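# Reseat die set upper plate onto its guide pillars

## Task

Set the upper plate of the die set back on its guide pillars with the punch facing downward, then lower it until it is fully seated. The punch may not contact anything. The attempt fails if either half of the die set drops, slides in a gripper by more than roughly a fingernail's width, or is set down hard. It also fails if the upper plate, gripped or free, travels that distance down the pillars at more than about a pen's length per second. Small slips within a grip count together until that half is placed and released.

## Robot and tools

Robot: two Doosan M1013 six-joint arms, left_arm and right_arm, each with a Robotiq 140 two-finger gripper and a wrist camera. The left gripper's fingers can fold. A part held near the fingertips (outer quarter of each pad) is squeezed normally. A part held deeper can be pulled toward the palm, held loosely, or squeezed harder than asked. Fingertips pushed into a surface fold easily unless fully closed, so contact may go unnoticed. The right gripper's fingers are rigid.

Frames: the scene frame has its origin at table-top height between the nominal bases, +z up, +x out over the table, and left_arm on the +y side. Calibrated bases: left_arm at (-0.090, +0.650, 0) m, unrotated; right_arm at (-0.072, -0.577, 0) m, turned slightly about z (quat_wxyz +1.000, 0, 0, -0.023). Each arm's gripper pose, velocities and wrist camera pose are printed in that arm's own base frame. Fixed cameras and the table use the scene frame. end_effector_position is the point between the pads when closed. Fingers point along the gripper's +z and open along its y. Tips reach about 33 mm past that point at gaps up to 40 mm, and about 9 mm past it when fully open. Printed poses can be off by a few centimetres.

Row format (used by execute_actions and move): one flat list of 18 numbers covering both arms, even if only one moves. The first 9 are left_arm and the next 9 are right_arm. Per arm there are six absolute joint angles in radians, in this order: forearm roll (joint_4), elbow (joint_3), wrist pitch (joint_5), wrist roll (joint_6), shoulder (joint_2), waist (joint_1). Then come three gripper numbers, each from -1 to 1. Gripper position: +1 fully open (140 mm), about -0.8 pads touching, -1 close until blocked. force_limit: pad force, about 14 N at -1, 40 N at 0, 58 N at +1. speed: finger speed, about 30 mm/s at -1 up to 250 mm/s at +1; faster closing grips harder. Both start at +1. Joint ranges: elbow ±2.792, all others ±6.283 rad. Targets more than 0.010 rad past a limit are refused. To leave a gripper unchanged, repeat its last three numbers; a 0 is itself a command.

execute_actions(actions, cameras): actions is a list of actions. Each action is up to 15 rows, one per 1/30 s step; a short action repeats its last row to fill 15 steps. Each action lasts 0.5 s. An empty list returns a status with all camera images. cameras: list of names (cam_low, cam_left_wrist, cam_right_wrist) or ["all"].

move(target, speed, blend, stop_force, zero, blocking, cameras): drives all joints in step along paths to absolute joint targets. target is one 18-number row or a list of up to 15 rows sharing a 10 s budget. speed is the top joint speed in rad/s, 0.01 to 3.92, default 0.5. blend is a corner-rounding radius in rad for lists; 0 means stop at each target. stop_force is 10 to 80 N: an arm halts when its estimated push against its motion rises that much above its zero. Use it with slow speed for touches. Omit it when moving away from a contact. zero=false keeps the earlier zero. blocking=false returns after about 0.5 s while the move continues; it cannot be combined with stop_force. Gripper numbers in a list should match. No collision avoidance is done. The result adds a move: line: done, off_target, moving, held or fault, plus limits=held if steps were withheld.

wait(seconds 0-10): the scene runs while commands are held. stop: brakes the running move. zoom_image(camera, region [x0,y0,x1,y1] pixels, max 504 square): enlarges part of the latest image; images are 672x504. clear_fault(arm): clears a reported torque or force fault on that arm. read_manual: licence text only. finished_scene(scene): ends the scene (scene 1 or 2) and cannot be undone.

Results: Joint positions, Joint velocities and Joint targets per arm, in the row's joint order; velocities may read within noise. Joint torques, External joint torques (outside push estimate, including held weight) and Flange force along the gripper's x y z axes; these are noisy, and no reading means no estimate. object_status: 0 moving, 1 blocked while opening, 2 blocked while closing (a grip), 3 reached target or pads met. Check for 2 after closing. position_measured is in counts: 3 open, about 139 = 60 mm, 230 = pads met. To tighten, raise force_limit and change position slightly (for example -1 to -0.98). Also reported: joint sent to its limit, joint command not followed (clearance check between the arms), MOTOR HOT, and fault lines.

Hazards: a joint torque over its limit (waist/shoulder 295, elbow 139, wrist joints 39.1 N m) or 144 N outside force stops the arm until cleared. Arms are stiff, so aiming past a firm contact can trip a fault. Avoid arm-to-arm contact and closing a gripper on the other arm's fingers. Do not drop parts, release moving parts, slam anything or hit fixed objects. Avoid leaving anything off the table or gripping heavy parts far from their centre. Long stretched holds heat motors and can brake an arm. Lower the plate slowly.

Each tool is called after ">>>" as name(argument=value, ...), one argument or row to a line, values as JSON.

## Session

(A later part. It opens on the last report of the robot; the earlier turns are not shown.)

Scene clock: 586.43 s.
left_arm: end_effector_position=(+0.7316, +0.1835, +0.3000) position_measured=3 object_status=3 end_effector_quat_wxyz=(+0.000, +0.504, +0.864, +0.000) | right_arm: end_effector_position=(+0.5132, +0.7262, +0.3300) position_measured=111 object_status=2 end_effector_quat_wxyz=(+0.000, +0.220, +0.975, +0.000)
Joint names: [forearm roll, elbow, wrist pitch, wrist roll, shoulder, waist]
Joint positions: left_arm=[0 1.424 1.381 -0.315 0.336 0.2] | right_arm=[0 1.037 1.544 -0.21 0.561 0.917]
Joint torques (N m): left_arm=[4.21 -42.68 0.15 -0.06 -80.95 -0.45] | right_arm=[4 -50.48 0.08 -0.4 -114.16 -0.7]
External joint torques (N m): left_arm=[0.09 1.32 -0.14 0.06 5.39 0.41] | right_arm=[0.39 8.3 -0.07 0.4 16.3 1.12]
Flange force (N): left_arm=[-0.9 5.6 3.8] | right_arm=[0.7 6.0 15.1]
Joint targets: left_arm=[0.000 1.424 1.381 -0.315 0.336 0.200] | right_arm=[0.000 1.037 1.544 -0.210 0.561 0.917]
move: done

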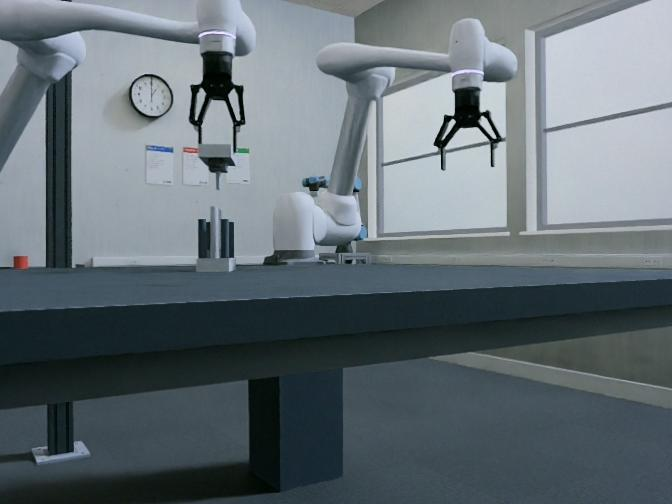

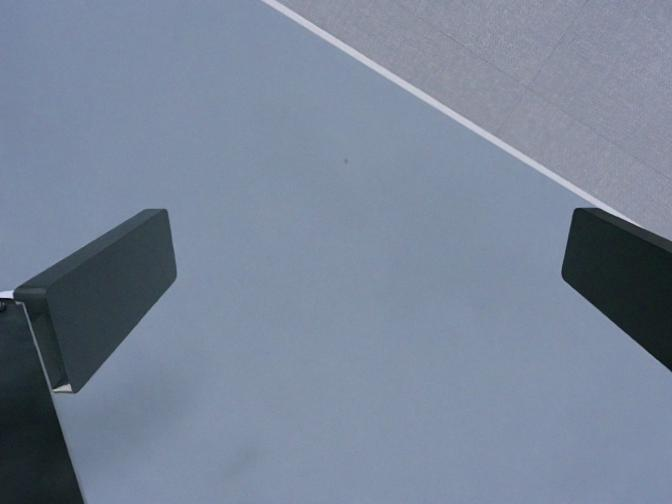

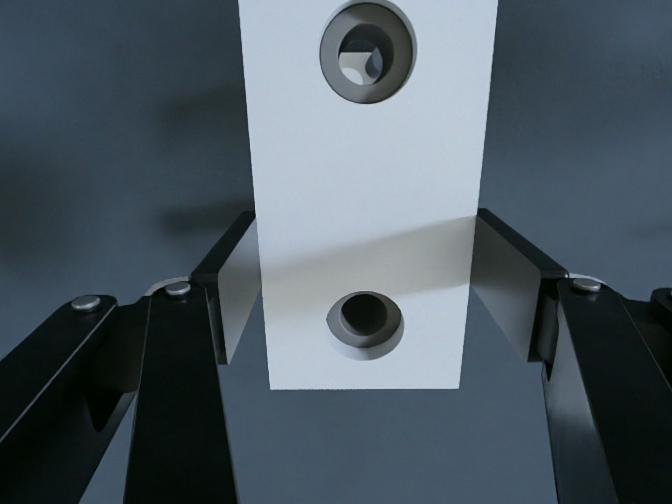

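>>> move(
  target=[0,1.4241,1.3814,-0.3146,0.3361,0.2,1,0.5,-1,0,1.159,1.4139,-0.2142,0.5687,0.9122,-0.97,0.7,-1],
  speed=0.06,
  cameras=["cam_low","cam_right_wrist"],
)

>>> zoom_image(
  camera="cam_right_wrist",
  region=[320, 30, 400, 90],
)

>>> zoom_image(
  camera="cam_low",
  region=[160, 170, 272, 282],
)

Scene clock: 630.47 s.
left_arm: end_effector_position=(+0.7316, +0.1835, +0.3000) position_measured=3 object_status=3 end_effector_quat_wxyz=(+0.000, +0.504, +0.864, +0.000) | right_arm: end_effector_position=(+0.5150, +0.7218, +0.2549) position_measured=111 object_status=2 end_effector_quat_wxyz=(+0.000, +0.220, +0.975, +0.000)
Joint names: [forearm roll, elbow, wrist pitch, wrist roll, shoulder, waist]
Joint positions: left_arm=[0 1.424 1.381 -0.315 0.336 0.2] | right_arm=[0 1.159 1.414 -0.214 0.569 0.912]
Joint torques (N m): left_arm=[4.18 -42.65 0.16 -0.05 -81.08 -0.53] | right_arm=[4.14 -50.31 0.09 -0.28 -114.68 -0.98]
External joint torques (N m): left_arm=[0.12 1.16 -0.15 0.05 5 0.58] | right_arm=[0.18 8.74 -0.09 0.28 17.2 0.88]
Flange force (N): left_arm=[-0.6 5.4 3.4] | right_arm=[0.3 5.6 16.8]
Joint targets: left_arm=[0.000 1.424 1.381 -0.315 0.336 0.200] | right_arm=[0.000 1.159 1.414 -0.214 0.569 0.912]
move: done
Images, in order (width x height): cam_low 672x504, cam_right_wrist 672x504.

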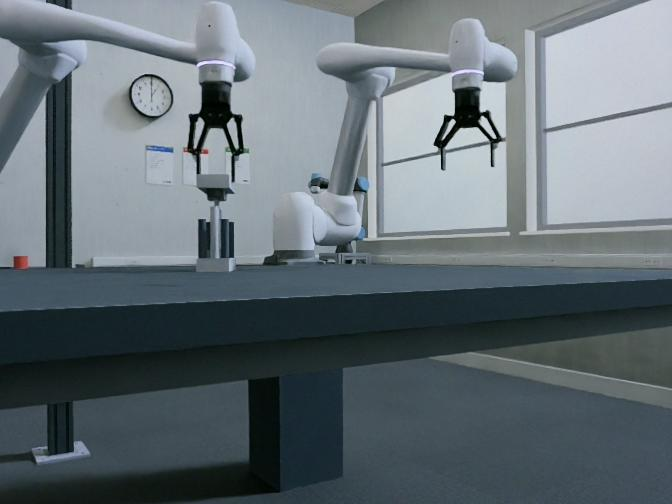

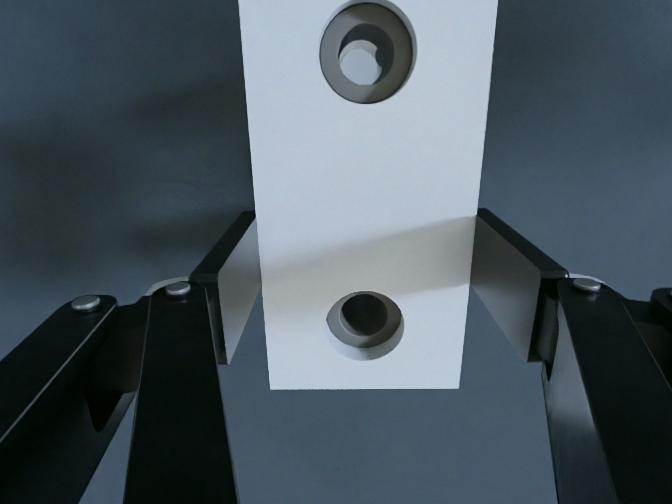

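Scaled by 6.300 from the camera's 672x504 image, which has a finer 960x720 frame.

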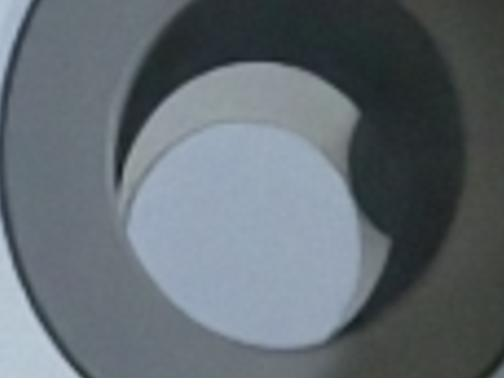

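Scaled by 4.500 from the camera's 672x504 image, which has a finer 960x720 frame.

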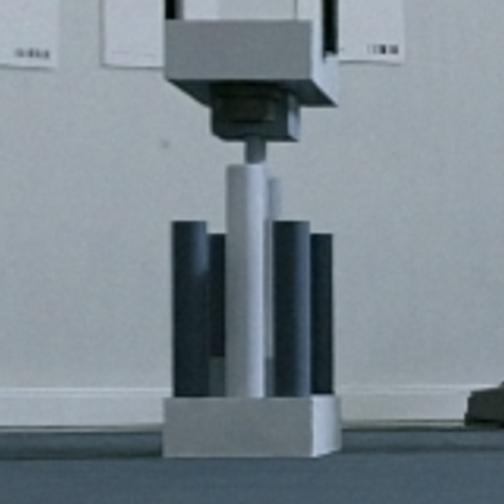

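>>> move(
  target=[0,1.4241,1.3814,-0.3146,0.3361,0.2,1,0.5,-1,0,1.1801,1.3864,-0.2134,0.5751,0.913,-0.97,0.7,-1],
  speed=0.05,
  cameras=["cam_low","cam_right_wrist"],
)

>>> zoom_image(
  camera="cam_right_wrist",
  region=[320, 30, 400, 90],
)

>>> zoom_image(
  camera="cam_low",
  region=[160, 170, 272, 282],
)

Scene clock: 657.30 s.
left_arm: end_effector_position=(+0.7316, +0.1835, +0.3000) position_measured=3 object_status=3 end_effector_quat_wxyz=(+0.000, +0.504, +0.864, +0.000) | right_arm: end_effector_position=(+0.5148, +0.7228, +0.2376) position_measured=111 object_status=2 end_effector_quat_wxyz=(+0.000, +0.220, +0.975, +0.000)
Joint names: [forearm roll, elbow, wrist pitch, wrist roll, shoulder, waist]
Joint positions: left_arm=[0 1.424 1.381 -0.315 0.336 0.2] | right_arm=[0 1.18 1.386 -0.213 0.575 0.913]
Joint torques (N m): left_arm=[4.16 -42.72 0.14 -0.04 -80.9 -0.39] | right_arm=[4.08 -50.06 0.09 -0.27 -115.12 -1.41]
External joint torques (N m): left_arm=[0.15 1.26 -0.13 0.04 4.98 0.44] | right_arm=[0.18 8.89 -0.09 0.27 17.84 0.93]
Flange force (N): left_arm=[-0.7 5.1 3.5] | right_arm=[0.3 6.1 17.4]
Joint targets: left_arm=[0.000 1.424 1.381 -0.315 0.336 0.200] | right_arm=[0.000 1.180 1.386 -0.213 0.575 0.913]
move: done
Images, in order (width x height): cam_low 672x504, cam_right_wrist 672x504.

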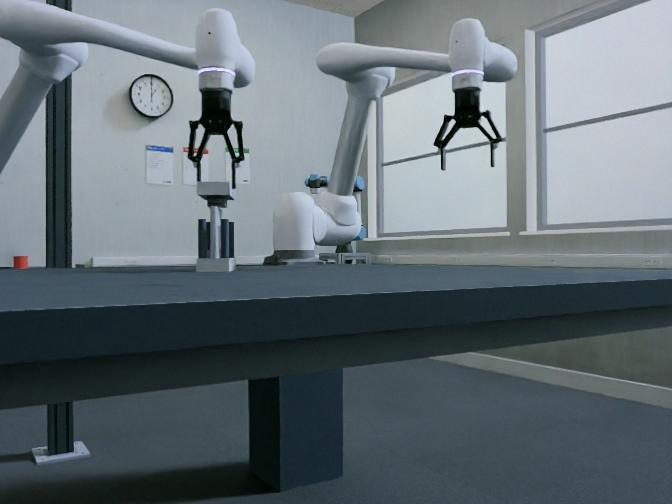

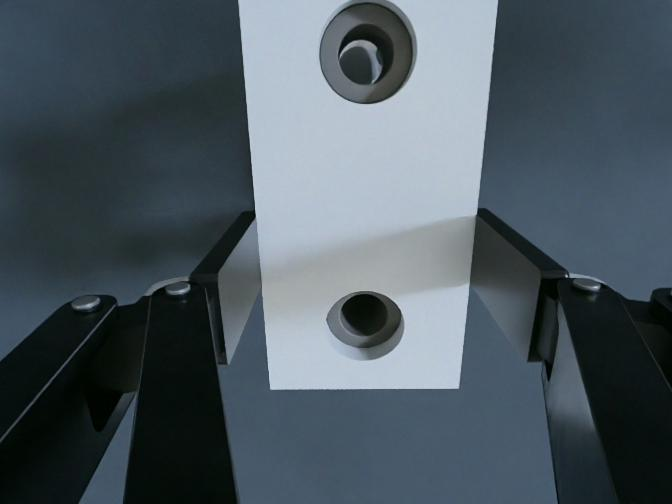

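Scaled by 6.300 from the camera's 672x504 image, which has a finer 960x720 frame.

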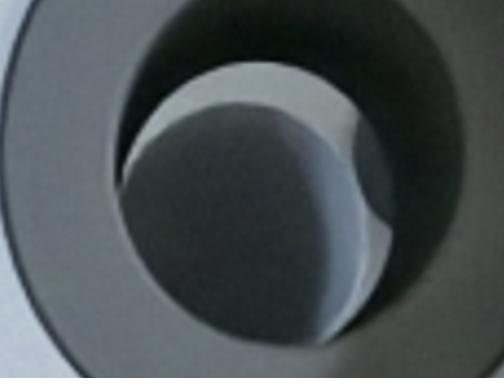

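Scaled by 4.500 from the camera's 672x504 image, which has a finer 960x720 frame.

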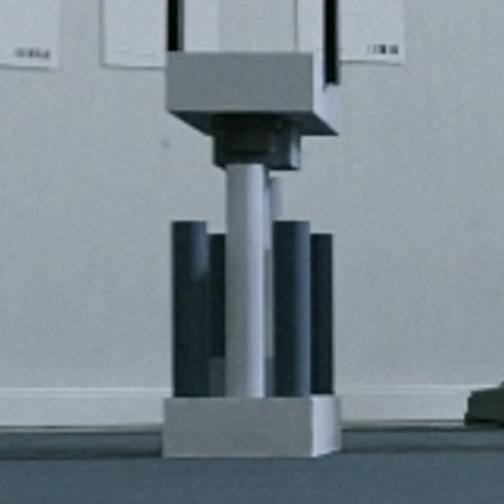

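>>> zoom_image(
  camera="cam_low",
  region=[190, 178, 240, 218],
)

Scaled by 10.080 from the camera's 672x504 image, which has a finer 960x720 frame.

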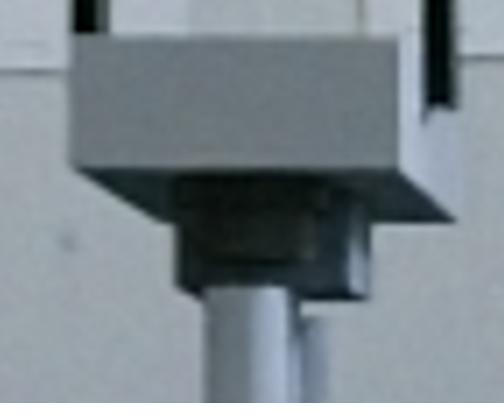

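>>> move(
  target=[0,1.4241,1.3814,-0.3146,0.3361,0.2,1,0.5,-1,0,1.1965,1.3668,-0.2148,0.5783,0.9116,-0.97,0.7,-1],
  speed=0.015,
  stop_force=12,
  cameras=["cam_low","cam_right_wrist"],
)

>>> zoom_image(
  camera="cam_right_wrist",
  region=[320, 30, 400, 90],
)

>>> zoom_image(
  camera="cam_low",
  region=[190, 178, 240, 218],
)

Scene clock: 718.33 s.
left_arm: end_effector_position=(+0.7316, +0.1835, +0.3000) position_measured=3 object_status=3 end_effector_quat_wxyz=(+0.000, +0.504, +0.864, +0.000) | right_arm: end_effector_position=(+0.5156, +0.7217, +0.2259) position_measured=111 object_status=2 end_effector_quat_wxyz=(+0.000, +0.220, +0.975, +0.000)
Joint names: [forearm roll, elbow, wrist pitch, wrist roll, shoulder, waist]
Joint positions: left_arm=[0 1.424 1.381 -0.315 0.336 0.2] | right_arm=[0 1.197 1.367 -0.215 0.578 0.912]
Joint torques (N m): left_arm=[4.2 -42.69 0.14 -0.07 -80.96 -0.55] | right_arm=[4.94 -52.24 -1.8 -0.27 -114.7 0.78]
External joint torques (N m): left_arm=[0.11 1.11 -0.12 0.07 4.63 0.5] | right_arm=[-0.66 11.07 1.81 0.27 16.77 -0.74]
Flange force (N): left_arm=[-0.6 5.0 3.2] | right_arm=[-0.5 -0.2 16.9]
Joint targets: left_arm=[0.000 1.424 1.381 -0.315 0.336 0.200] | right_arm=[0.000 1.196 1.367 -0.215 0.578 0.912]
move: done
Images, in order (width x height): cam_low 672x504, cam_right_wrist 672x504.

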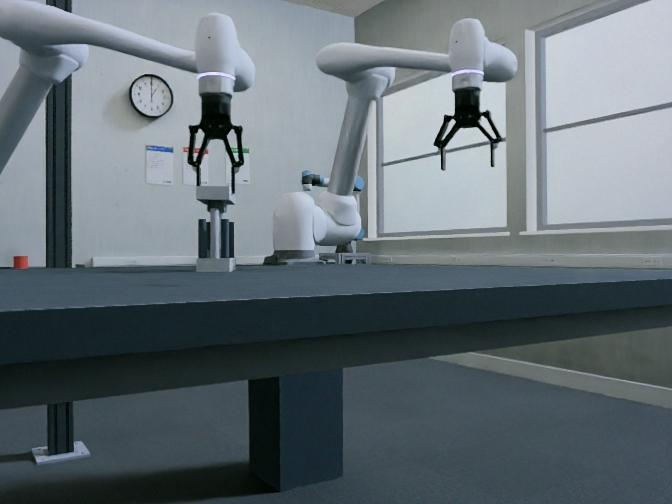

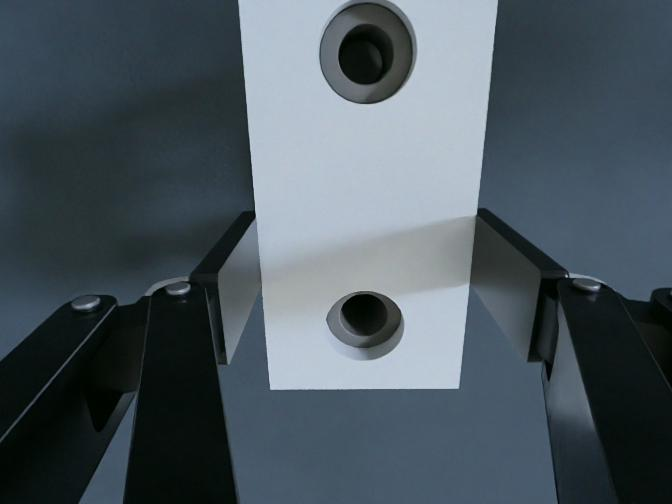

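Scaled by 6.300 from the camera's 672x504 image, which has a finer 960x720 frame.

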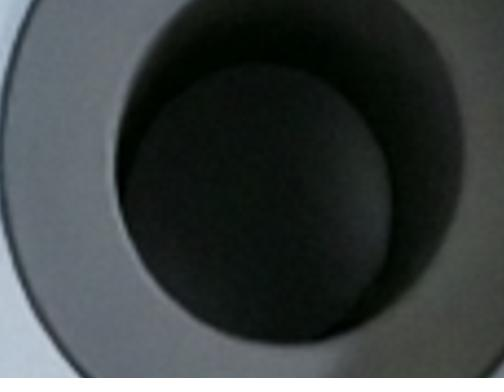

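Scaled by 10.080 from the camera's 672x504 image, which has a finer 960x720 frame.

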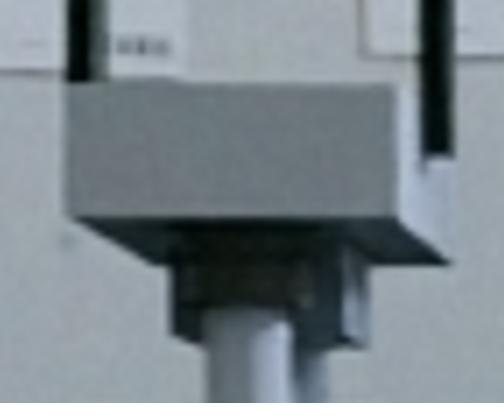

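>>> move(
  target=[
    [0,1.4241,1.3814,-0.3146,0.3361,0.2,1,0.5,-1,0,1.2197,1.3379,-0.2149,0.584,0.9115,-0.97,0.7,-1],
    [0,1.4241,1.3814,-0.3146,0.3361,0.2,1,0.5,-1,0,1.2405,1.3094,-0.2149,0.5917,0.9115,-0.97,0.7,-1],
  ],
  speed=0.02,
  stop_force=14,
  cameras=["cam_low"],
)

>>> zoom_image(
  camera="cam_low",
  region=[160, 170, 272, 282],
)

Scene clock: 742.40 s.
left_arm: end_effector_position=(+0.7316, +0.1835, +0.3000) position_measured=3 object_status=3 end_effector_quat_wxyz=(+0.000, +0.504, +0.864, +0.000) | right_arm: end_effector_position=(+0.5154, +0.7213, +0.1901) position_measured=111 object_status=2 end_effector_quat_wxyz=(+0.000, +0.220, +0.975, +0.000)
Joint names: [forearm roll, elbow, wrist pitch, wrist roll, shoulder, waist]
Joint positions: left_arm=[0 1.424 1.381 -0.315 0.336 0.2] | right_arm=[0 1.241 1.309 -0.215 0.592 0.911]
Joint torques (N m): left_arm=[4.17 -42.74 0.16 -0.05 -80.93 -0.42] | right_arm=[2.66 -42.59 3.89 -0.24 -112.84 -4.18]
External joint torques (N m): left_arm=[0.11 1.38 -0.15 0.05 5.43 0.14] | right_arm=[1.57 1.85 -3.88 0.24 13.88 4.11]
Flange force (N): left_arm=[-1.2 5.5 3.9] | right_arm=[2.4 14.6 14.3]
Joint targets: left_arm=[0.000 1.424 1.381 -0.315 0.336 0.200] | right_arm=[0.000 1.241 1.309 -0.215 0.592 0.912]
move: done
Images, in order (width x height): cam_low 672x504.

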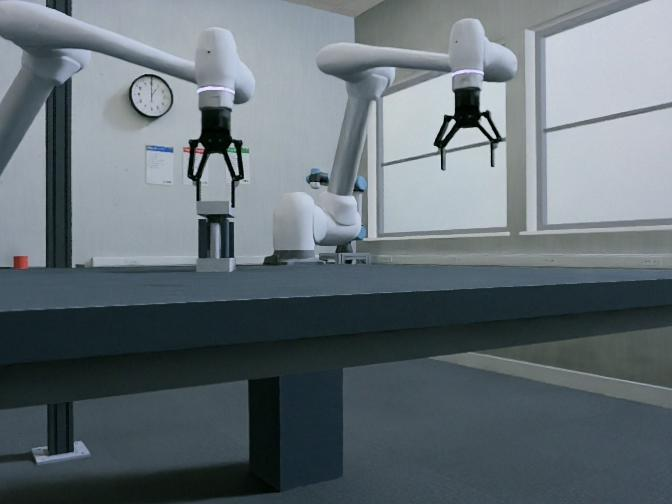

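Scaled by 4.500 from the camera's 672x504 image, which has a finer 960x720 frame.

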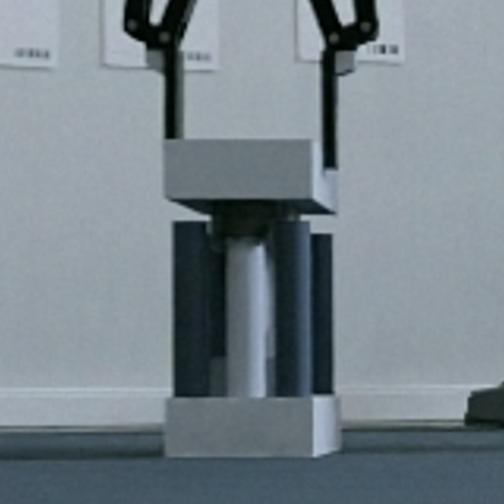

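>>> move(
  target=[
    [0,1.4241,1.3814,-0.3146,0.3361,0.2,1,0.5,-1,0,1.25,1.2954,-0.2149,0.5962,0.9115,-0.97,0.7,-1],
    [0,1.4241,1.3814,-0.3146,0.3361,0.2,1,0.5,-1,0,1.2618,1.2784,-0.2149,0.6014,0.9115,-0.97,0.7,-1],
  ],
  speed=0.01,
  stop_force=12,
  cameras=["cam_low"],
)

>>> zoom_image(
  camera="cam_low",
  region=[190, 190, 246, 232],
)

Scene clock: 771.37 s.
left_arm: end_effector_position=(+0.7316, +0.1835, +0.3000) position_measured=3 object_status=3 end_effector_quat_wxyz=(+0.000, +0.504, +0.864, +0.000) | right_arm: end_effector_position=(+0.5155, +0.7215, +0.1780) position_measured=111 object_status=2 end_effector_quat_wxyz=(+0.000, +0.220, +0.975, +0.000)
Joint names: [forearm roll, elbow, wrist pitch, wrist roll, shoulder, waist]
Joint positions: left_arm=[0 1.424 1.381 -0.315 0.336 0.2] | right_arm=[0 1.253 1.291 -0.215 0.598 0.911]
Joint torques (N m): left_arm=[4.17 -42.71 0.15 -0.09 -80.95 -0.41] | right_arm=[2.61 -37.93 -1.06 -0.32 -93.89 -5.26]
External joint torques (N m): left_arm=[0.13 1.24 -0.14 0.09 4.9 0.54] | right_arm=[1.61 -2.67 1.07 0.32 -5.55 5.51]
Flange force (N): left_arm=[-0.5 5.1 3.5] | right_arm=[6.6 0.7 -7.2]
Joint targets: left_arm=[0.000 1.424 1.381 -0.315 0.336 0.200] | right_arm=[0.000 1.253 1.291 -0.215 0.598 0.911]
move: contact (right_arm); path passed 1 of 2 targets; right_arm: the wrist pitch is farthest, 0.012 rad from its target
Images, in order (width x height): cam_low 672x504.

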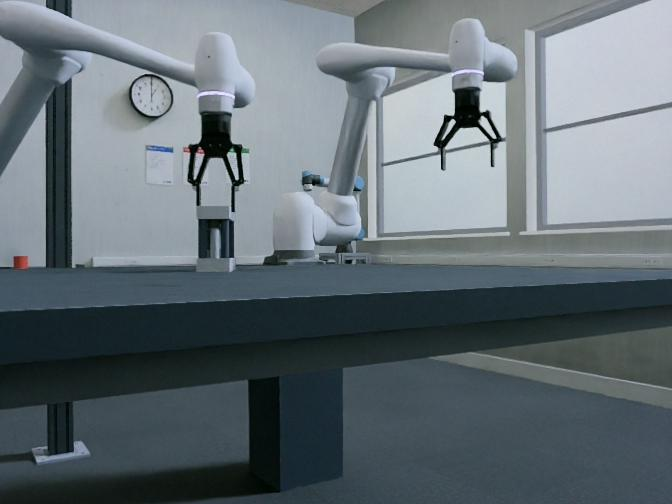

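Scaled by 9.000 from the camera's 672x504 image, which has a finer 960x720 frame.

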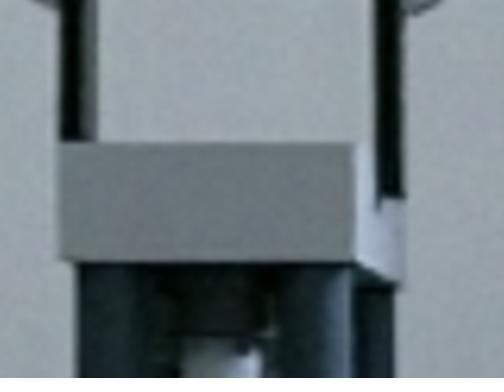

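>>> move(
  target=[
    [0,1.4241,1.3814,-0.3146,0.3361,0.2,1,0.5,-1,0,1.253,1.291,-0.215,0.598,0.911,0.5,0.7,-1],
    [0,1.4241,1.3814,-0.3146,0.3361,0.2,1,0.5,-1,0,1.1965,1.3668,-0.2148,0.5783,0.9116,0.5,0.7,-1],
    [0,1.4241,1.3814,-0.3146,0.3361,0.2,1,0.5,-1,0,1.0371,1.5438,-0.2097,0.5607,0.9167,0.5,0.7,-1],
  ],
  speed=[0.1,0.06,0.15],
  blend=[0,0.02,0],
  cameras=["cam_low","cam_right_wrist"],
)

>>> zoom_image(
  camera="cam_low",
  region=[160, 170, 272, 282],
)

Scene clock: 787.77 s.
left_arm: end_effector_position=(+0.7316, +0.1835, +0.3000) position_measured=3 object_status=3 end_effector_quat_wxyz=(+0.000, +0.504, +0.864, +0.000) | right_arm: end_effector_position=(+0.5132, +0.7261, +0.3301) position_measured=66 object_status=3 end_effector_quat_wxyz=(+0.000, +0.220, +0.975, +0.000)
Joint names: [forearm roll, elbow, wrist pitch, wrist roll, shoulder, waist]
Joint positions: left_arm=[0 1.424 1.381 -0.315 0.336 0.2] | right_arm=[0 1.037 1.544 -0.21 0.561 0.917]
Joint torques (N m): left_arm=[4.19 -42.66 0.14 -0.06 -80.97 -0.49] | right_arm=[3.84 -41.25 0.02 -0.32 -98.95 -0.72]
External joint torques (N m): left_arm=[0.12 1.15 -0.13 0.06 4.79 0.76] | right_arm=[0.52 -0.8 -0.01 0.32 1.57 0.72]
Flange force (N): left_arm=[-0.3 5.2 3.3] | right_arm=[0.2 5.5 -1.3]
Joint targets: left_arm=[0.000 1.424 1.381 -0.315 0.336 0.200] | right_arm=[0.000 1.037 1.544 -0.210 0.561 0.917]
move: done
Images, in order (width x height): cam_low 672x504, cam_right_wrist 672x504.

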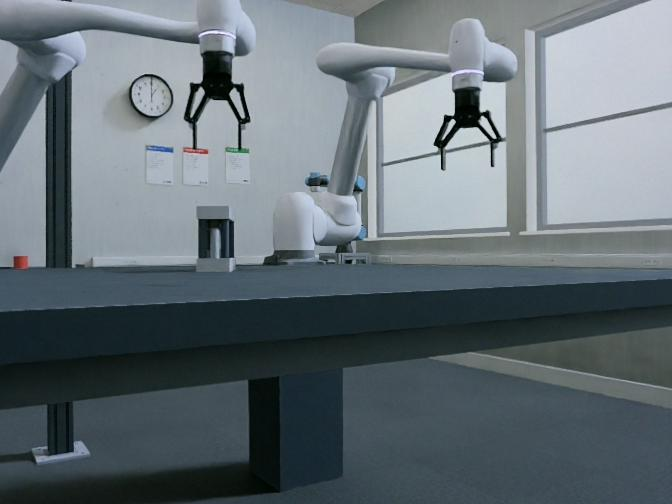

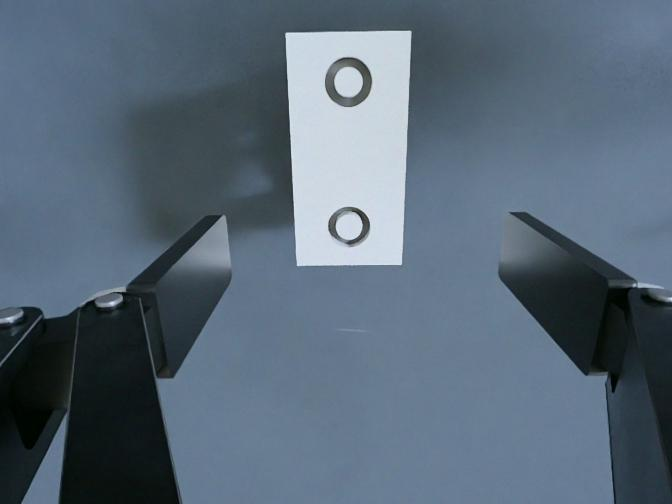

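Scaled by 4.500 from the camera's 672x504 image, which has a finer 960x720 frame.

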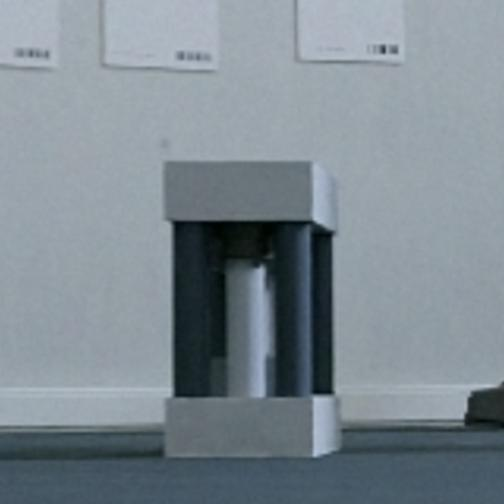

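>>> finished_scene(
  scene=1,
)

The scene is finished: the task was done.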